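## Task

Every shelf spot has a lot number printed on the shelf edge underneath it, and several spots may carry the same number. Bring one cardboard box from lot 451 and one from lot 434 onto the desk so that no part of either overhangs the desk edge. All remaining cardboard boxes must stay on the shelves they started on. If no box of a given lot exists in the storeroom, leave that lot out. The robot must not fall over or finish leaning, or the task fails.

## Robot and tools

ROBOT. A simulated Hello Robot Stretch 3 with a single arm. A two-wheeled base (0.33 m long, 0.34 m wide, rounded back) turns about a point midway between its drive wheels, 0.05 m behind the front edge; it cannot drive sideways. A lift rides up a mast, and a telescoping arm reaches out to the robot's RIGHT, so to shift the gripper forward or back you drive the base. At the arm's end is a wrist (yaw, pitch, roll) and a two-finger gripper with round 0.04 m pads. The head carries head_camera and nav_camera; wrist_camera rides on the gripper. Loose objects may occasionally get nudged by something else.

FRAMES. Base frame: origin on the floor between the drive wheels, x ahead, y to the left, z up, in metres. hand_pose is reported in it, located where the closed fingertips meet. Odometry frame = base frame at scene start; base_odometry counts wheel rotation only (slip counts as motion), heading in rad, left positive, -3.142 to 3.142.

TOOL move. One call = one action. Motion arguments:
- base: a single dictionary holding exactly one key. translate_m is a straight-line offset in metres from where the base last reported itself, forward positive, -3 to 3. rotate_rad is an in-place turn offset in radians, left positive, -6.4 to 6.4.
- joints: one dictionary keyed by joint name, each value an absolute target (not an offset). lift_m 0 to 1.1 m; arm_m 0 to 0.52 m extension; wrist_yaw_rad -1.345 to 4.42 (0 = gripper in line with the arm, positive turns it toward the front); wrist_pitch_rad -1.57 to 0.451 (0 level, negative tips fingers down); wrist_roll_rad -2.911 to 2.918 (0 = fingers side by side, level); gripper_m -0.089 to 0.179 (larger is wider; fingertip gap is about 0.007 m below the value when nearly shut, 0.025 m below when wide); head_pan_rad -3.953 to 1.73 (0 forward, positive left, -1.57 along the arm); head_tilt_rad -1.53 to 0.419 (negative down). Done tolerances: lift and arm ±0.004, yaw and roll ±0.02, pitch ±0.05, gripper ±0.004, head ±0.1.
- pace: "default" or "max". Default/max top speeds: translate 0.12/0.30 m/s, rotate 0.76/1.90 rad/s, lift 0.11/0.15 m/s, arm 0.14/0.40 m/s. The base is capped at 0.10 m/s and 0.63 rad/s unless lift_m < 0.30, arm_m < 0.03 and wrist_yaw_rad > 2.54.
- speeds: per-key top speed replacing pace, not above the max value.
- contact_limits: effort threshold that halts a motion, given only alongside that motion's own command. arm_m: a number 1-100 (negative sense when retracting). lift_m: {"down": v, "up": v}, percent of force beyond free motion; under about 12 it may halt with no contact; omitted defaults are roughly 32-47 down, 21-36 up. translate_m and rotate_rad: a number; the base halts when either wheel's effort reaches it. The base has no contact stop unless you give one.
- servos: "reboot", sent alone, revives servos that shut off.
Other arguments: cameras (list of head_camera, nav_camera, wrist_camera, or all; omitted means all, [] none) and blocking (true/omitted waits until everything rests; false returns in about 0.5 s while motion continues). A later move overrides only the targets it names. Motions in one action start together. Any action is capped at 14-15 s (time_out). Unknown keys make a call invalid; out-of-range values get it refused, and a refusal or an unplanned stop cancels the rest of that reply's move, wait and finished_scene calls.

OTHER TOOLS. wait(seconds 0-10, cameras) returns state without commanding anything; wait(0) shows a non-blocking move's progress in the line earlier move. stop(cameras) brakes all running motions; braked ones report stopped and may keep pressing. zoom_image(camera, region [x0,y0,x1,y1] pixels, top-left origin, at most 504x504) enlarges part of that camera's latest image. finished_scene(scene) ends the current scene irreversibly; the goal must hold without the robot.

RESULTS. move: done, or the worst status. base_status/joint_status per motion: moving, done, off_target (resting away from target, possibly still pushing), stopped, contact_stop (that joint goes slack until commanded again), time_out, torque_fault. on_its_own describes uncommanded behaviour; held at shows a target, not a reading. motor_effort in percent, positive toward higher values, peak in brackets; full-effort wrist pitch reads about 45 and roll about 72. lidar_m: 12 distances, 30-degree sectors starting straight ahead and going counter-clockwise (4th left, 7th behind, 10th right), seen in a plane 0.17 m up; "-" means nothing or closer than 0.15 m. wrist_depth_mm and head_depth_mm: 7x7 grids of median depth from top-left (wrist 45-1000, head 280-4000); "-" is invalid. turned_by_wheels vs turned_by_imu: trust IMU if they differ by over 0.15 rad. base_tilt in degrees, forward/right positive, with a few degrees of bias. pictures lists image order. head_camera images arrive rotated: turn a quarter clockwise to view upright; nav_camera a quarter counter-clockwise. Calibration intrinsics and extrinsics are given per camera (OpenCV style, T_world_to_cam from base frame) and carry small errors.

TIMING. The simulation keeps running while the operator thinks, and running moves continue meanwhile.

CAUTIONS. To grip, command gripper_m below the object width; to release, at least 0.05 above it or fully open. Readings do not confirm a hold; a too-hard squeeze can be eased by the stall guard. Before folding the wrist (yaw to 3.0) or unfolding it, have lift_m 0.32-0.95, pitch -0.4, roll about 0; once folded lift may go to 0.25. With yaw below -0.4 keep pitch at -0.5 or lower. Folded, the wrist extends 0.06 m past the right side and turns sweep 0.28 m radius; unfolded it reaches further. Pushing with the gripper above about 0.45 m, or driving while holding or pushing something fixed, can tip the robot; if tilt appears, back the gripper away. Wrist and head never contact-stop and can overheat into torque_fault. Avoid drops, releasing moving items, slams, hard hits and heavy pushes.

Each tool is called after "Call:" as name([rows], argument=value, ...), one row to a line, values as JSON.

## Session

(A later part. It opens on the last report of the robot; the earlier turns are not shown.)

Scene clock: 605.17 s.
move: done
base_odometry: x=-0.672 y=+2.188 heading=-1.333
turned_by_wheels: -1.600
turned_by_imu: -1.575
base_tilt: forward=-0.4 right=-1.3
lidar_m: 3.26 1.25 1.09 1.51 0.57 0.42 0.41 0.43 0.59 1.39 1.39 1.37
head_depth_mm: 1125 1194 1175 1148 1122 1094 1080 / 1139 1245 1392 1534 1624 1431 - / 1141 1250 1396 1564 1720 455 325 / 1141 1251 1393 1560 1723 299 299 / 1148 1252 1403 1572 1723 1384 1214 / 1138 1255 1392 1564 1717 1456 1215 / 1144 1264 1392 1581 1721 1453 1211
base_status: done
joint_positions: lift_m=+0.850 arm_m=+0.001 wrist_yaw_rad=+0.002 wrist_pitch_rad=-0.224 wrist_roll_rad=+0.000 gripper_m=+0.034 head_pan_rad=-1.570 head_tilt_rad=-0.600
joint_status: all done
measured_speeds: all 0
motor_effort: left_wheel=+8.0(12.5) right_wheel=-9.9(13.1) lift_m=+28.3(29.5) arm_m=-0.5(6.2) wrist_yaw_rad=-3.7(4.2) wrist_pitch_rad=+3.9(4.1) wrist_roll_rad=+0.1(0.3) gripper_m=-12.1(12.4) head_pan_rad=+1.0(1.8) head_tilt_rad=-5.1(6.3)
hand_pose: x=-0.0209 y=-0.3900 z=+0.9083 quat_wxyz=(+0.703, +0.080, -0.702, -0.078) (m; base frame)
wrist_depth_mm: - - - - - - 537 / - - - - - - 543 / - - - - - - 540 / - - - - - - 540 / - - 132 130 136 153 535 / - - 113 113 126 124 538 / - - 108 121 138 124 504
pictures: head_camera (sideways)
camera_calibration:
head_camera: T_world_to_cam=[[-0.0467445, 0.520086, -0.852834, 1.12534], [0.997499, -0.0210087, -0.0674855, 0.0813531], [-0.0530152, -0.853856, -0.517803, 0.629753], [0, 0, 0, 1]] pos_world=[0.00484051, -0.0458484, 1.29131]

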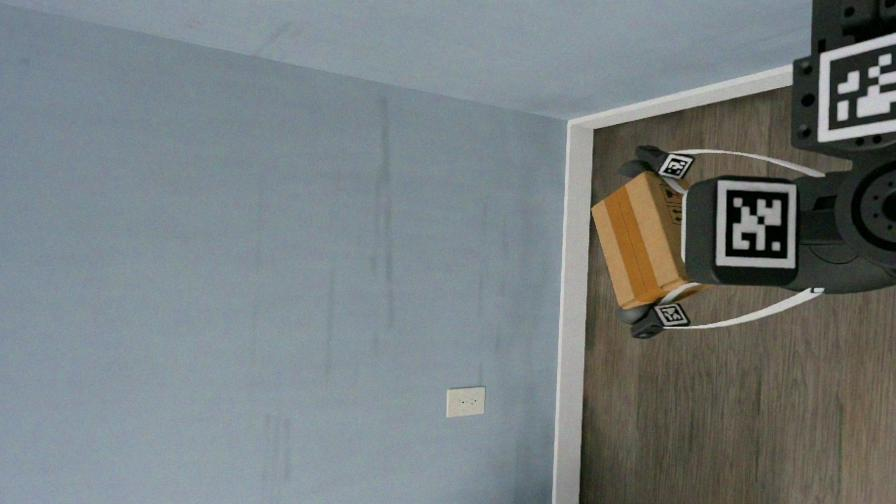

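Call:
move(base={"translate_m": 1.15}, cameras=[])

Call:
move(base={"translate_m": 0.6}, cameras=["head_camera", "nav_camera"])

Scene clock: 624.43 s.
move: done
base_odometry: x=-0.401 y=+1.070 heading=-1.333
turned_by_wheels: +0.000
turned_by_imu: +0.000
base_tilt: forward=-0.3 right=-1.2
lidar_m: 2.73 1.23 0.91 0.88 0.91 1.60 1.55 1.62 1.45 0.96 0.96 1.46
head_depth_mm: 1154 1273 1402 1579 1750 1495 1344 / 1149 1264 1407 1504 864 1487 - / 1157 1263 1383 1111 830 455 325 / 1159 1273 1392 1100 824 299 300 / 1154 1276 1390 1091 847 1389 1212 / 1156 1278 1403 1079 873 1448 1221 / 1159 1271 1395 1070 866 1409 1205
base_status: done
joint_positions: lift_m=+0.850 arm_m=+0.001 wrist_yaw_rad=+0.002 wrist_pitch_rad=-0.224 wrist_roll_rad=+0.000 gripper_m=+0.034 head_pan_rad=-1.570 head_tilt_rad=-0.600
joint_status: not commanded
measured_speeds: all 0
motor_effort: left_wheel=+6.0(11.9) right_wheel=+3.4(10.7) lift_m=+30.5(30.9) arm_m=-6.1(13.4) wrist_yaw_rad=-2.7(4.5) wrist_pitch_rad=+4.1(4.1) wrist_roll_rad=+0.2(0.3) gripper_m=-11.9(12.6) head_pan_rad=-0.1(1.6) head_tilt_rad=-4.1(5.7)
hand_pose: x=-0.0209 y=-0.3900 z=+0.9083 quat_wxyz=(+0.703, +0.080, -0.702, -0.078) (m; base frame)
wrist_depth_mm: - - - - - - - / - - - - - - - / - - - - - - - / - - - 153 161 - - / - - 132 130 135 - - / - - 113 112 126 449 - / - - 108 122 138 - -
pictures: none
No camera images: "cameras" was empty.

Scene clock: 631.57 s.
move: done
base_odometry: x=-0.259 y=+0.487 heading=-1.333
turned_by_wheels: +0.000
turned_by_imu: +0.000
base_tilt: forward=-0.4 right=-1.2
lidar_m: 2.13 1.21 0.90 0.87 0.90 1.25 2.14 1.98 1.19 0.77 1.09 2.01
head_depth_mm: 1157 1275 1415 1133 878 1496 1341 / 1163 1284 1392 1121 871 1490 - / 1164 1276 1391 1113 860 455 325 / 1169 1285 1401 1100 819 299 300 / 1167 1285 1396 1090 849 1380 1225 / 1170 1285 1410 1078 874 1461 1219 / 1175 1286 1399 1068 869 1415 1209
base_status: done
joint_positions: lift_m=+0.850 arm_m=+0.001 wrist_yaw_rad=+0.002 wrist_pitch_rad=-0.224 wrist_roll_rad=+0.000 gripper_m=+0.034 head_pan_rad=-1.570 head_tilt_rad=-0.600
joint_status: not commanded
measured_speeds: all 0
motor_effort: left_wheel=+4.0(12.8) right_wheel=+5.8(10.9) lift_m=+30.7(31.4) arm_m=-0.9(5.9) wrist_yaw_rad=-2.6(4.3) wrist_pitch_rad=+3.9(4.1) wrist_roll_rad=-0.3(0.4) gripper_m=-11.7(12.5) head_pan_rad=+0.8(1.2) head_tilt_rad=-3.6(4.8)
hand_pose: x=-0.0209 y=-0.3900 z=+0.9083 quat_wxyz=(+0.703, +0.080, -0.702, -0.078) (m; base frame)
wrist_depth_mm: - - - - - - - / - - - - - - - / - - - - - - - / 610 605 - 152 162 - - / - - 132 130 135 - - / - - 113 112 126 127 - / - - 108 121 138 - -
pictures: head_camera (sideways), nav_camera (sideways)
camera_calibration:
head_camera: T_world_to_cam=[[-0.0467445, 0.520086, -0.852834, 1.12534], [0.997499, -0.0210087, -0.0674855, 0.0813531], [-0.0530152, -0.853856, -0.517803, 0.629753], [0, 0, 0, 1]] pos_world=[0.00484051, -0.0458484, 1.29131]
nav_camera: T_world_to_cam=[[0.0175176, -0.54265, 0.839777, -1.04974], [-0.999788, -0.0185747, 0.00885269, 0.0448003], [0.0107947, -0.839754, -0.54286, 0.659666], [0, 0, 0, 1]] pos_world=[0.0560587, -0.0148498, 1.23925]

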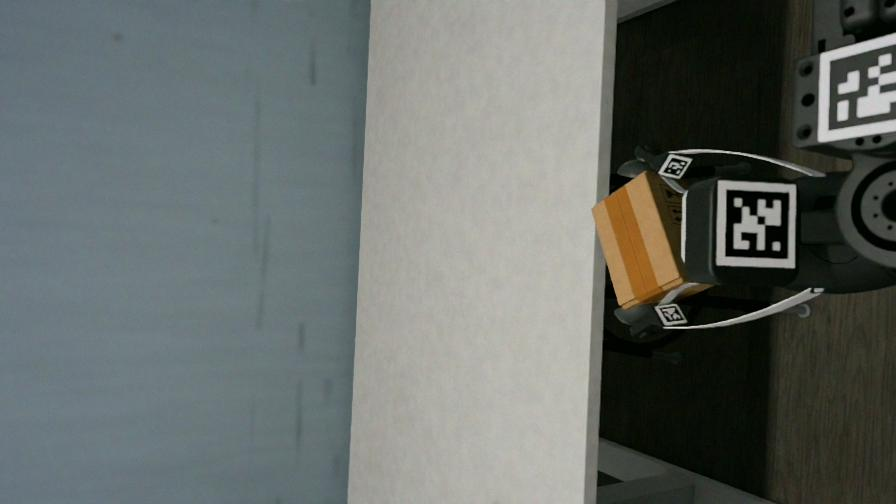

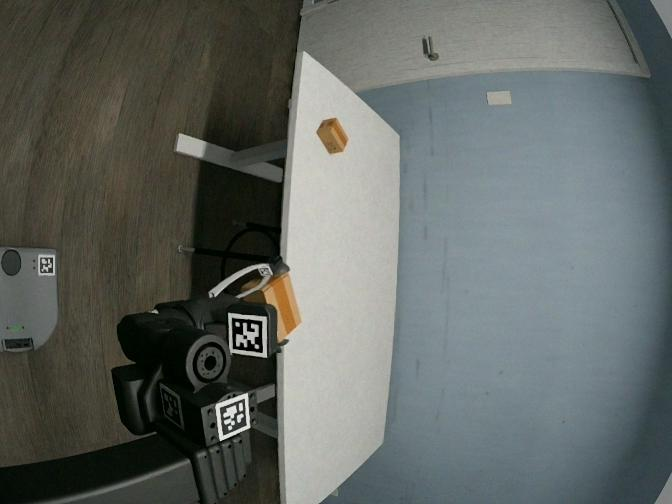

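Call:
move(joints={"arm_m": 0.44}, cameras=[])

Call:
move(joints={"lift_m": 0.74}, cameras=["head_camera"])

Call:
move(joints={"lift_m": 0.675}, speeds={"lift_m": 0.03}, contact_limits={"lift_m": {"down": 14}}, cameras=["wrist_camera", "head_camera"])

Scene clock: 645.73 s.
move: done
base_odometry: x=-0.259 y=+0.487 heading=-1.333
turned_by_wheels: +0.000
turned_by_imu: +0.000
base_tilt: forward=-0.4 right=-1.2
lidar_m: 2.13 1.21 0.90 0.87 0.90 1.26 2.14 1.98 1.19 0.77 1.09 2.02
head_depth_mm: 1163 1280 1413 1131 372 288 - / 1167 1280 1391 469 356 1448 1246 / 1162 1280 1370 576 893 1443 1241 / 1165 1281 1385 671 885 1435 1220 / 1171 1282 1399 1091 879 1415 1220 / 1163 1284 1404 1082 874 1453 1216 / 1163 1285 1399 1069 865 1409 1213
base_status: not commanded
joint_positions: lift_m=+0.850 arm_m=+0.440 wrist_yaw_rad=+0.002 wrist_pitch_rad=-0.224 wrist_roll_rad=+0.000 gripper_m=+0.034 head_pan_rad=-1.570 head_tilt_rad=-0.600
joint_status: all done
measured_speeds: all 0
motor_effort: left_wheel=+4.0(4.4) right_wheel=+5.7(6.8) lift_m=+30.9(31.7) arm_m=+13.2(15.1) wrist_yaw_rad=-2.3(4.3) wrist_pitch_rad=+4.0(4.1) wrist_roll_rad=+0.0(0.3) gripper_m=-11.9(12.6) head_pan_rad=+0.5(1.1) head_tilt_rad=-3.5(4.3)
hand_pose: x=-0.0209 y=-0.8295 z=+0.9083 quat_wxyz=(+0.703, +0.080, -0.702, -0.078) (m; base frame)
wrist_depth_mm: - - - - - - - / - - - - - - - / - - - - - - - / - - - 153 162 - - / - - 132 130 136 - - / - - 113 113 126 125 - / - - 108 122 133 118 -
pictures: none
No camera images: "cameras" was empty.

Scene clock: 647.57 s.
move: done
base_odometry: x=-0.259 y=+0.487 heading=-1.333
turned_by_wheels: +0.000
turned_by_imu: +0.000
base_tilt: forward=-0.2 right=-1.2
lidar_m: 2.13 1.21 0.90 0.87 0.91 1.25 2.14 1.98 1.19 0.77 1.09 2.02
head_depth_mm: 1154 1281 1408 1130 874 1492 341 / 1163 1277 1393 1124 804 396 327 / 1162 1282 1396 655 635 1440 1241 / 1166 1283 1406 901 820 1423 1228 / 1166 1284 1395 1086 880 1430 1218 / 1169 1278 1392 1079 873 1454 1217 / 1170 1285 1397 1068 865 1411 1216
base_status: not commanded
joint_positions: lift_m=+0.740 arm_m=+0.440 wrist_yaw_rad=+0.002 wrist_pitch_rad=-0.224 wrist_roll_rad=+0.000 gripper_m=+0.034 head_pan_rad=-1.570 head_tilt_rad=-0.600
joint_status: all done
measured_speeds: all 0
motor_effort: left_wheel=+3.9(4.6) right_wheel=+5.8(6.6) lift_m=+24.2(27.3) arm_m=+11.4(13.8) wrist_yaw_rad=-2.1(4.0) wrist_pitch_rad=+4.0(4.1) wrist_roll_rad=+0.1(0.3) gripper_m=-11.6(12.5) head_pan_rad=+0.3(0.9) head_tilt_rad=-2.9(4.3)
hand_pose: x=-0.0209 y=-0.8295 z=+0.7983 quat_wxyz=(+0.703, +0.080, -0.702, -0.079) (m; base frame)
wrist_depth_mm: - - - - - - - / - - - - - - - / - - - - - - - / - - - 153 161 - - / - - 132 130 136 - - / - - 113 112 126 124 - / - - 108 121 133 118 -
pictures: head_camera (sideways)
camera_calibration:
head_camera: T_world_to_cam=[[-0.0467445, 0.520086, -0.852834, 1.12534], [0.997499, -0.0210087, -0.0674855, 0.0813531], [-0.0530152, -0.853856, -0.517803, 0.629753], [0, 0, 0, 1]] pos_world=[0.00484051, -0.0458484, 1.29131]

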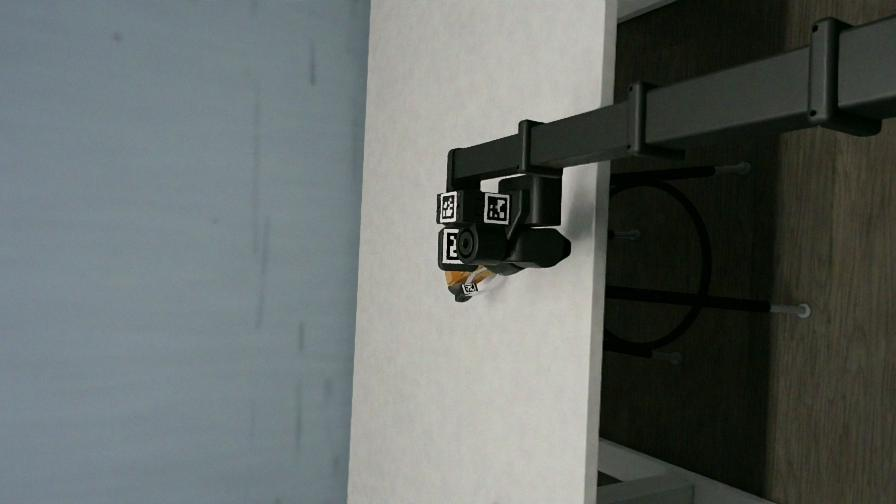

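Scene clock: 650.17 s.
move: done
base_odometry: x=-0.259 y=+0.487 heading=-1.333
turned_by_wheels: +0.000
turned_by_imu: +0.000
base_tilt: forward=-0.2 right=-1.2
lidar_m: 2.13 1.21 0.90 0.87 0.90 1.25 2.14 1.98 1.19 0.76 1.09 2.02
head_depth_mm: 1159 1279 1412 1137 876 1498 1247 / 1168 1273 1412 1124 865 1377 387 / 1159 1277 1397 1112 644 1380 1242 / 1165 1286 1397 1099 698 1439 1225 / 1165 1282 1404 1091 882 1418 1227 / 1171 1282 1399 1077 874 1457 1214 / 1166 1287 1393 1066 865 1404 1212
base_status: not commanded
joint_positions: lift_m=+0.675 arm_m=+0.440 wrist_yaw_rad=+0.002 wrist_pitch_rad=-0.179 wrist_roll_rad=+0.000 gripper_m=+0.034 head_pan_rad=-1.570 head_tilt_rad=-0.600
joint_status: all done
measured_speeds: all 0
motor_effort: left_wheel=+3.8(4.4) right_wheel=+5.4(6.6) lift_m=+19.3(26.2) arm_m=+8.9(11.9) wrist_yaw_rad=-2.5(3.8) wrist_pitch_rad=-4.4(4.8) wrist_roll_rad=+0.0(0.3) gripper_m=-11.9(12.7) head_pan_rad=-0.4(1.0) head_tilt_rad=-2.6(3.9)
contact_limits: lift_m down 14 (down: maximum 72; up: maximum 65)
hand_pose: x=-0.0209 y=-0.8329 z=+0.7445 quat_wxyz=(+0.705, +0.064, -0.704, -0.063) (m; base frame)
wrist_depth_mm: - - - - - - - / - - - - - - - / - - - - - - - / - - - 163 163 - - / - - 131 121 135 - - / - - 128 112 126 123 - / - - 108 121 133 118 -
pictures: head_camera (sideways), wrist_camera
camera_calibration:
head_camera: T_world_to_cam=[[-0.0467445, 0.520086, -0.852834, 1.12534], [0.997499, -0.0210087, -0.0674855, 0.0813531], [-0.0530152, -0.853856, -0.517803, 0.629753], [0, 0, 0, 1]] pos_world=[0.00484051, -0.0458484, 1.29131]
wrist_camera: T_world_to_cam=[[-0.998889, -0.0443597, -0.0159228, -0.0392784], [-0.00169672, 0.37147, -0.928443, 1.03307], [0.0471003, -0.927385, -0.371132, -0.328929], [0, 0, 0, 1]] pos_world=[-0.0219892, -0.690541, 0.836445]

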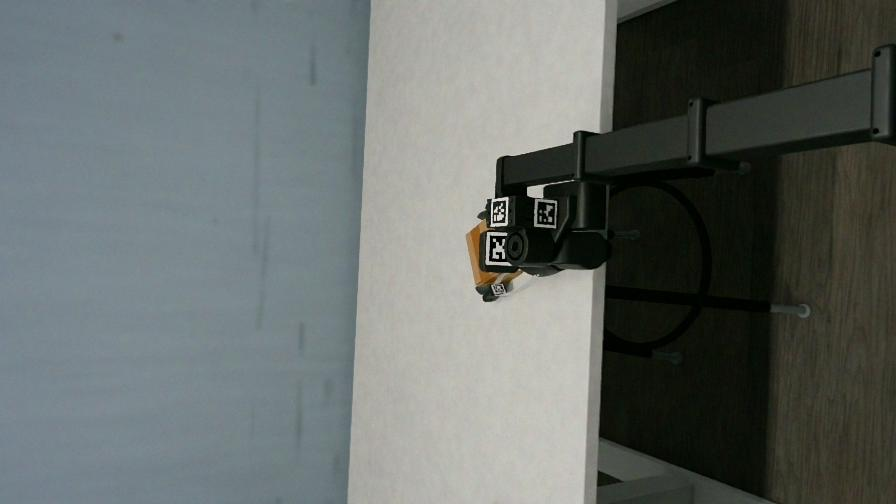

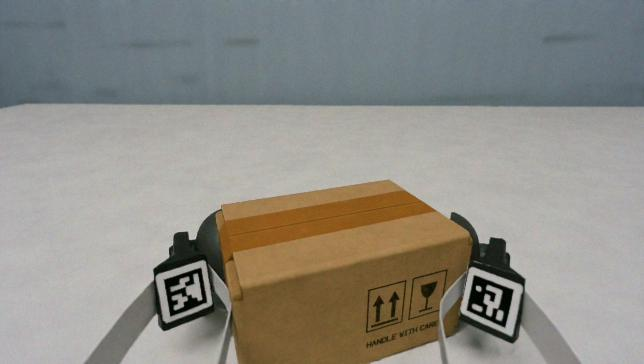

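Call:
move(joints={"lift_m": 0.681}, cameras=[])

Call:
move(joints={"gripper_m": 0.179}, cameras=[])

Call:
move(joints={"lift_m": 0.85}, cameras=["wrist_camera"])

Call:
move(joints={"arm_m": 0.1}, cameras=["head_camera", "nav_camera"])

Scene clock: 657.80 s.
move: done
base_odometry: x=-0.259 y=+0.487 heading=-1.333
turned_by_wheels: +0.000
turned_by_imu: +0.000
base_tilt: forward=-0.3 right=-1.2
lidar_m: 2.13 1.22 0.90 0.87 0.91 1.25 2.14 1.98 1.19 0.76 1.09 2.01
head_depth_mm: 1159 1276 1408 1130 871 1498 1246 / 1169 1270 1393 1122 864 487 381 / 1162 1275 1396 1104 648 1365 1235 / 1163 1275 1396 1095 693 1434 1222 / 1168 1281 1401 1086 877 1416 1222 / 1165 1279 1402 1082 876 1455 1214 / 1166 1283 1386 1069 863 1412 1208
base_status: not commanded
joint_positions: lift_m=+0.681 arm_m=+0.440 wrist_yaw_rad=+0.002 wrist_pitch_rad=-0.199 wrist_roll_rad=-0.001 gripper_m=+0.034 head_pan_rad=-1.570 head_tilt_rad=-0.600
joint_status: all done
measured_speeds: all 0
motor_effort: left_wheel=+3.1(4.1) right_wheel=+5.4(6.6) lift_m=+30.3(30.3) arm_m=+4.8(6.3) wrist_yaw_rad=-3.1(4.0) wrist_pitch_rad=-0.6(4.3) wrist_roll_rad=-0.2(0.3) gripper_m=-11.7(12.3) head_pan_rad=+0.1(0.5) head_tilt_rad=-3.0(3.7)
hand_pose: x=-0.0209 y=-0.8314 z=+0.7453 quat_wxyz=(+0.704, +0.071, -0.703, -0.070) (m; base frame)
wrist_depth_mm: - - - - - - - / - - - - - - - / - - - - - - - / - - - 161 161 - - / - - 132 122 135 - - / - - 128 112 127 124 - / - - 112 122 134 118 -
pictures: none
No camera images: "cameras" was empty.

Scene clock: 659.80 s.
move: done
base_odometry: x=-0.259 y=+0.487 heading=-1.333
turned_by_wheels: +0.000
turned_by_imu: +0.000
base_tilt: forward=-0.4 right=-1.3
lidar_m: 2.13 1.21 0.90 0.87 0.90 1.25 2.14 1.97 1.19 0.76 1.09 2.02
head_depth_mm: 1160 1269 1412 1132 872 1498 1250 / 1160 1277 1393 1126 867 487 381 / 1166 1274 1394 1109 649 1363 1231 / 1161 1278 1396 1100 694 1432 1224 / 1164 1280 1400 1084 882 1419 1222 / 1165 1279 1403 1075 874 1458 1214 / 1169 1283 1394 1071 866 1406 1214
base_status: not commanded
joint_positions: lift_m=+0.681 arm_m=+0.440 wrist_yaw_rad=+0.002 wrist_pitch_rad=-0.214 wrist_roll_rad=-0.001 gripper_m=+0.179 head_pan_rad=-1.570 head_tilt_rad=-0.600
joint_status: all done
measured_speeds: all 0
motor_effort: left_wheel=+3.6(4.4) right_wheel=+5.9(6.5) lift_m=+28.4(31.0) arm_m=+3.7(5.9) wrist_yaw_rad=-2.6(3.8) wrist_pitch_rad=+2.2(2.2) wrist_roll_rad=+0.2(0.3) gripper_m=+0.7(83.8) head_pan_rad=-0.2(0.7) head_tilt_rad=-2.8(3.5)
hand_pose: x=-0.0209 y=-0.8303 z=+0.7418 quat_wxyz=(+0.704, +0.077, -0.702, -0.075) (m; base frame)
wrist_depth_mm: - - - - - - - / - - - - - - - / - - - - - - - / - - - 153 - - - / - 143 129 122 121 - - / - 126 - 113 127 - - / - - 113 124 134 - 105
pictures: none
No camera images: "cameras" was empty.

Scene clock: 662.17 s.
move: done
base_odometry: x=-0.259 y=+0.487 heading=-1.333
turned_by_wheels: +0.000
turned_by_imu: +0.000
base_tilt: forward=-0.3 right=-1.2
lidar_m: 2.13 1.21 0.90 0.87 0.91 1.25 2.14 1.98 1.19 0.77 1.09 2.02
head_depth_mm: 1158 1274 1416 1135 372 288 - / 1160 1280 1388 470 356 1443 1245 / 1164 1286 1369 577 893 1442 1234 / 1165 1279 1379 674 891 1439 1233 / 1166 1278 1400 1041 880 1423 1218 / 1167 1276 1400 1074 872 1460 1214 / 1161 1287 1391 1071 868 1402 1219
base_status: not commanded
joint_positions: lift_m=+0.850 arm_m=+0.440 wrist_yaw_rad=+0.002 wrist_pitch_rad=-0.214 wrist_roll_rad=-0.001 gripper_m=+0.179 head_pan_rad=-1.570 head_tilt_rad=-0.600
joint_status: all done
measured_speeds: all 0
motor_effort: left_wheel=+3.8(4.5) right_wheel=+5.4(6.8) lift_m=+30.6(33.6) arm_m=+1.3(3.7) wrist_yaw_rad=-1.8(4.1) wrist_pitch_rad=+2.1(2.3) wrist_roll_rad=+0.1(0.3) gripper_m=+0.6(1.0) head_pan_rad=-0.1(0.8) head_tilt_rad=-3.2(3.5)
hand_pose: x=-0.0209 y=-0.8302 z=+0.9106 quat_wxyz=(+0.704, +0.077, -0.702, -0.075) (m; base frame)
wrist_depth_mm: - - - - - - - / - - - - - - - / - - - - - - - / - - - - - - - / - 142 - - - - - / - 126 - - - - - / - - - - - - 105
pictures: wrist_camera
camera_calibration:
wrist_camera: T_world_to_cam=[[-0.998898, -0.0437327, -0.0170513, -0.0350136], [-0.00209485, 0.404436, -0.914564, 1.20112], [0.0468925, -0.91352, -0.404082, -0.22328], [0, 0, 0, 1]] pos_world=[-0.0219887, -0.691279, 1.00768]

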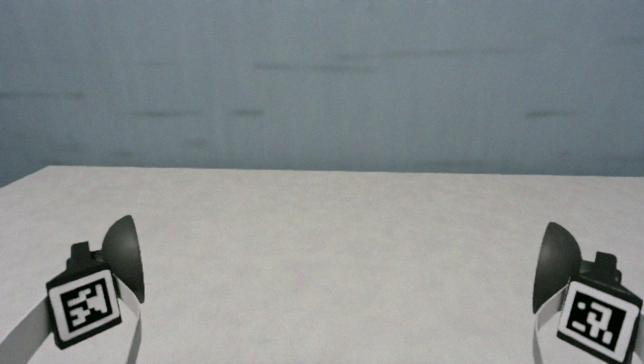

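Scene clock: 665.87 s.
move: done
base_odometry: x=-0.259 y=+0.487 heading=-1.333
turned_by_wheels: +0.000
turned_by_imu: +0.000
base_tilt: forward=-0.4 right=-1.1
lidar_m: 2.13 1.21 0.90 0.87 0.90 1.25 2.14 1.98 1.19 0.77 1.09 2.02
head_depth_mm: 1160 1277 1412 1138 844 294 - / 1158 1277 1393 1120 807 294 286 / 1163 1269 1397 1107 538 290 307 / 1167 1278 1398 1089 393 305 331 / 1163 1285 1404 1093 848 1415 1221 / 1163 1285 1392 1074 876 1460 1213 / 1175 1296 1394 1068 870 1402 1215
base_status: not commanded
joint_positions: lift_m=+0.850 arm_m=+0.100 wrist_yaw_rad=+0.002 wrist_pitch_rad=-0.214 wrist_roll_rad=-0.001 gripper_m=+0.179 head_pan_rad=-1.570 head_tilt_rad=-0.600
joint_status: all done
measured_speeds: all 0
motor_effort: left_wheel=+3.9(4.3) right_wheel=+5.6(6.7) lift_m=+27.9(30.4) arm_m=-12.3(14.8) wrist_yaw_rad=-2.8(4.1) wrist_pitch_rad=+2.3(2.3) wrist_roll_rad=-0.1(0.4) gripper_m=+0.8(1.1) head_pan_rad=-0.2(0.9) head_tilt_rad=-2.1(3.5)
hand_pose: x=-0.0209 y=-0.4902 z=+0.9106 quat_wxyz=(+0.704, +0.077, -0.702, -0.075) (m; base frame)
wrist_depth_mm: - - - - - - - / - - - - - - - / - - - - - - - / - - - - - - - / 485 142 - 499 - - - / - 126 - - - - - / - - - - - - 105
pictures: head_camera (sideways), nav_camera (sideways)
camera_calibration:
head_camera: T_world_to_cam=[[-0.0467445, 0.520086, -0.852834, 1.12534], [0.997499, -0.0210087, -0.0674855, 0.0813531], [-0.0530152, -0.853856, -0.517803, 0.629753], [0, 0, 0, 1]] pos_world=[0.00484051, -0.0458484, 1.29131]
nav_camera: T_world_to_cam=[[0.0175176, -0.54265, 0.839777, -1.04974], [-0.999788, -0.0185747, 0.00885269, 0.0448003], [0.0107947, -0.839754, -0.54286, 0.659666], [0, 0, 0, 1]] pos_world=[0.0560587, -0.0148498, 1.23925]

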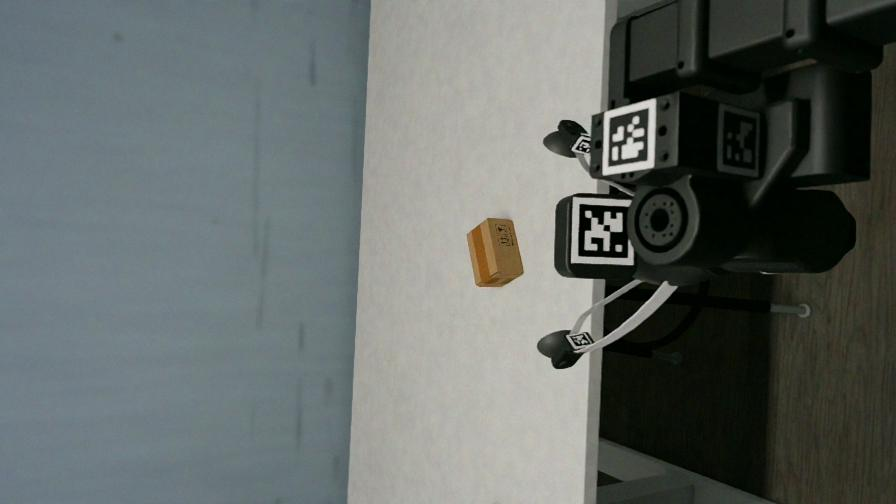

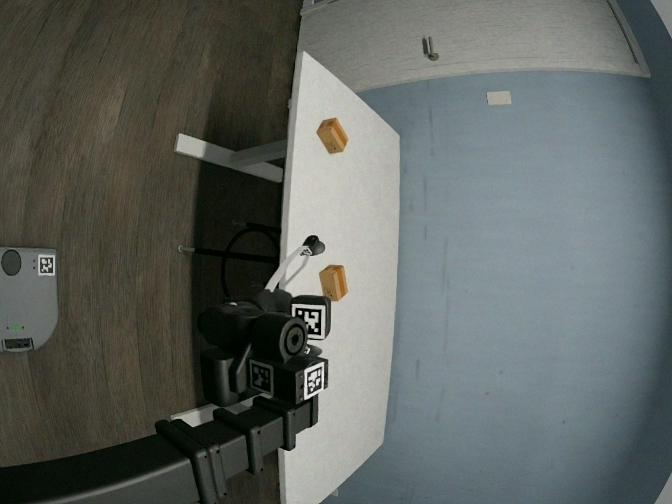

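Call:
finished_scene(scene=2)

The scene is finished: the task was done.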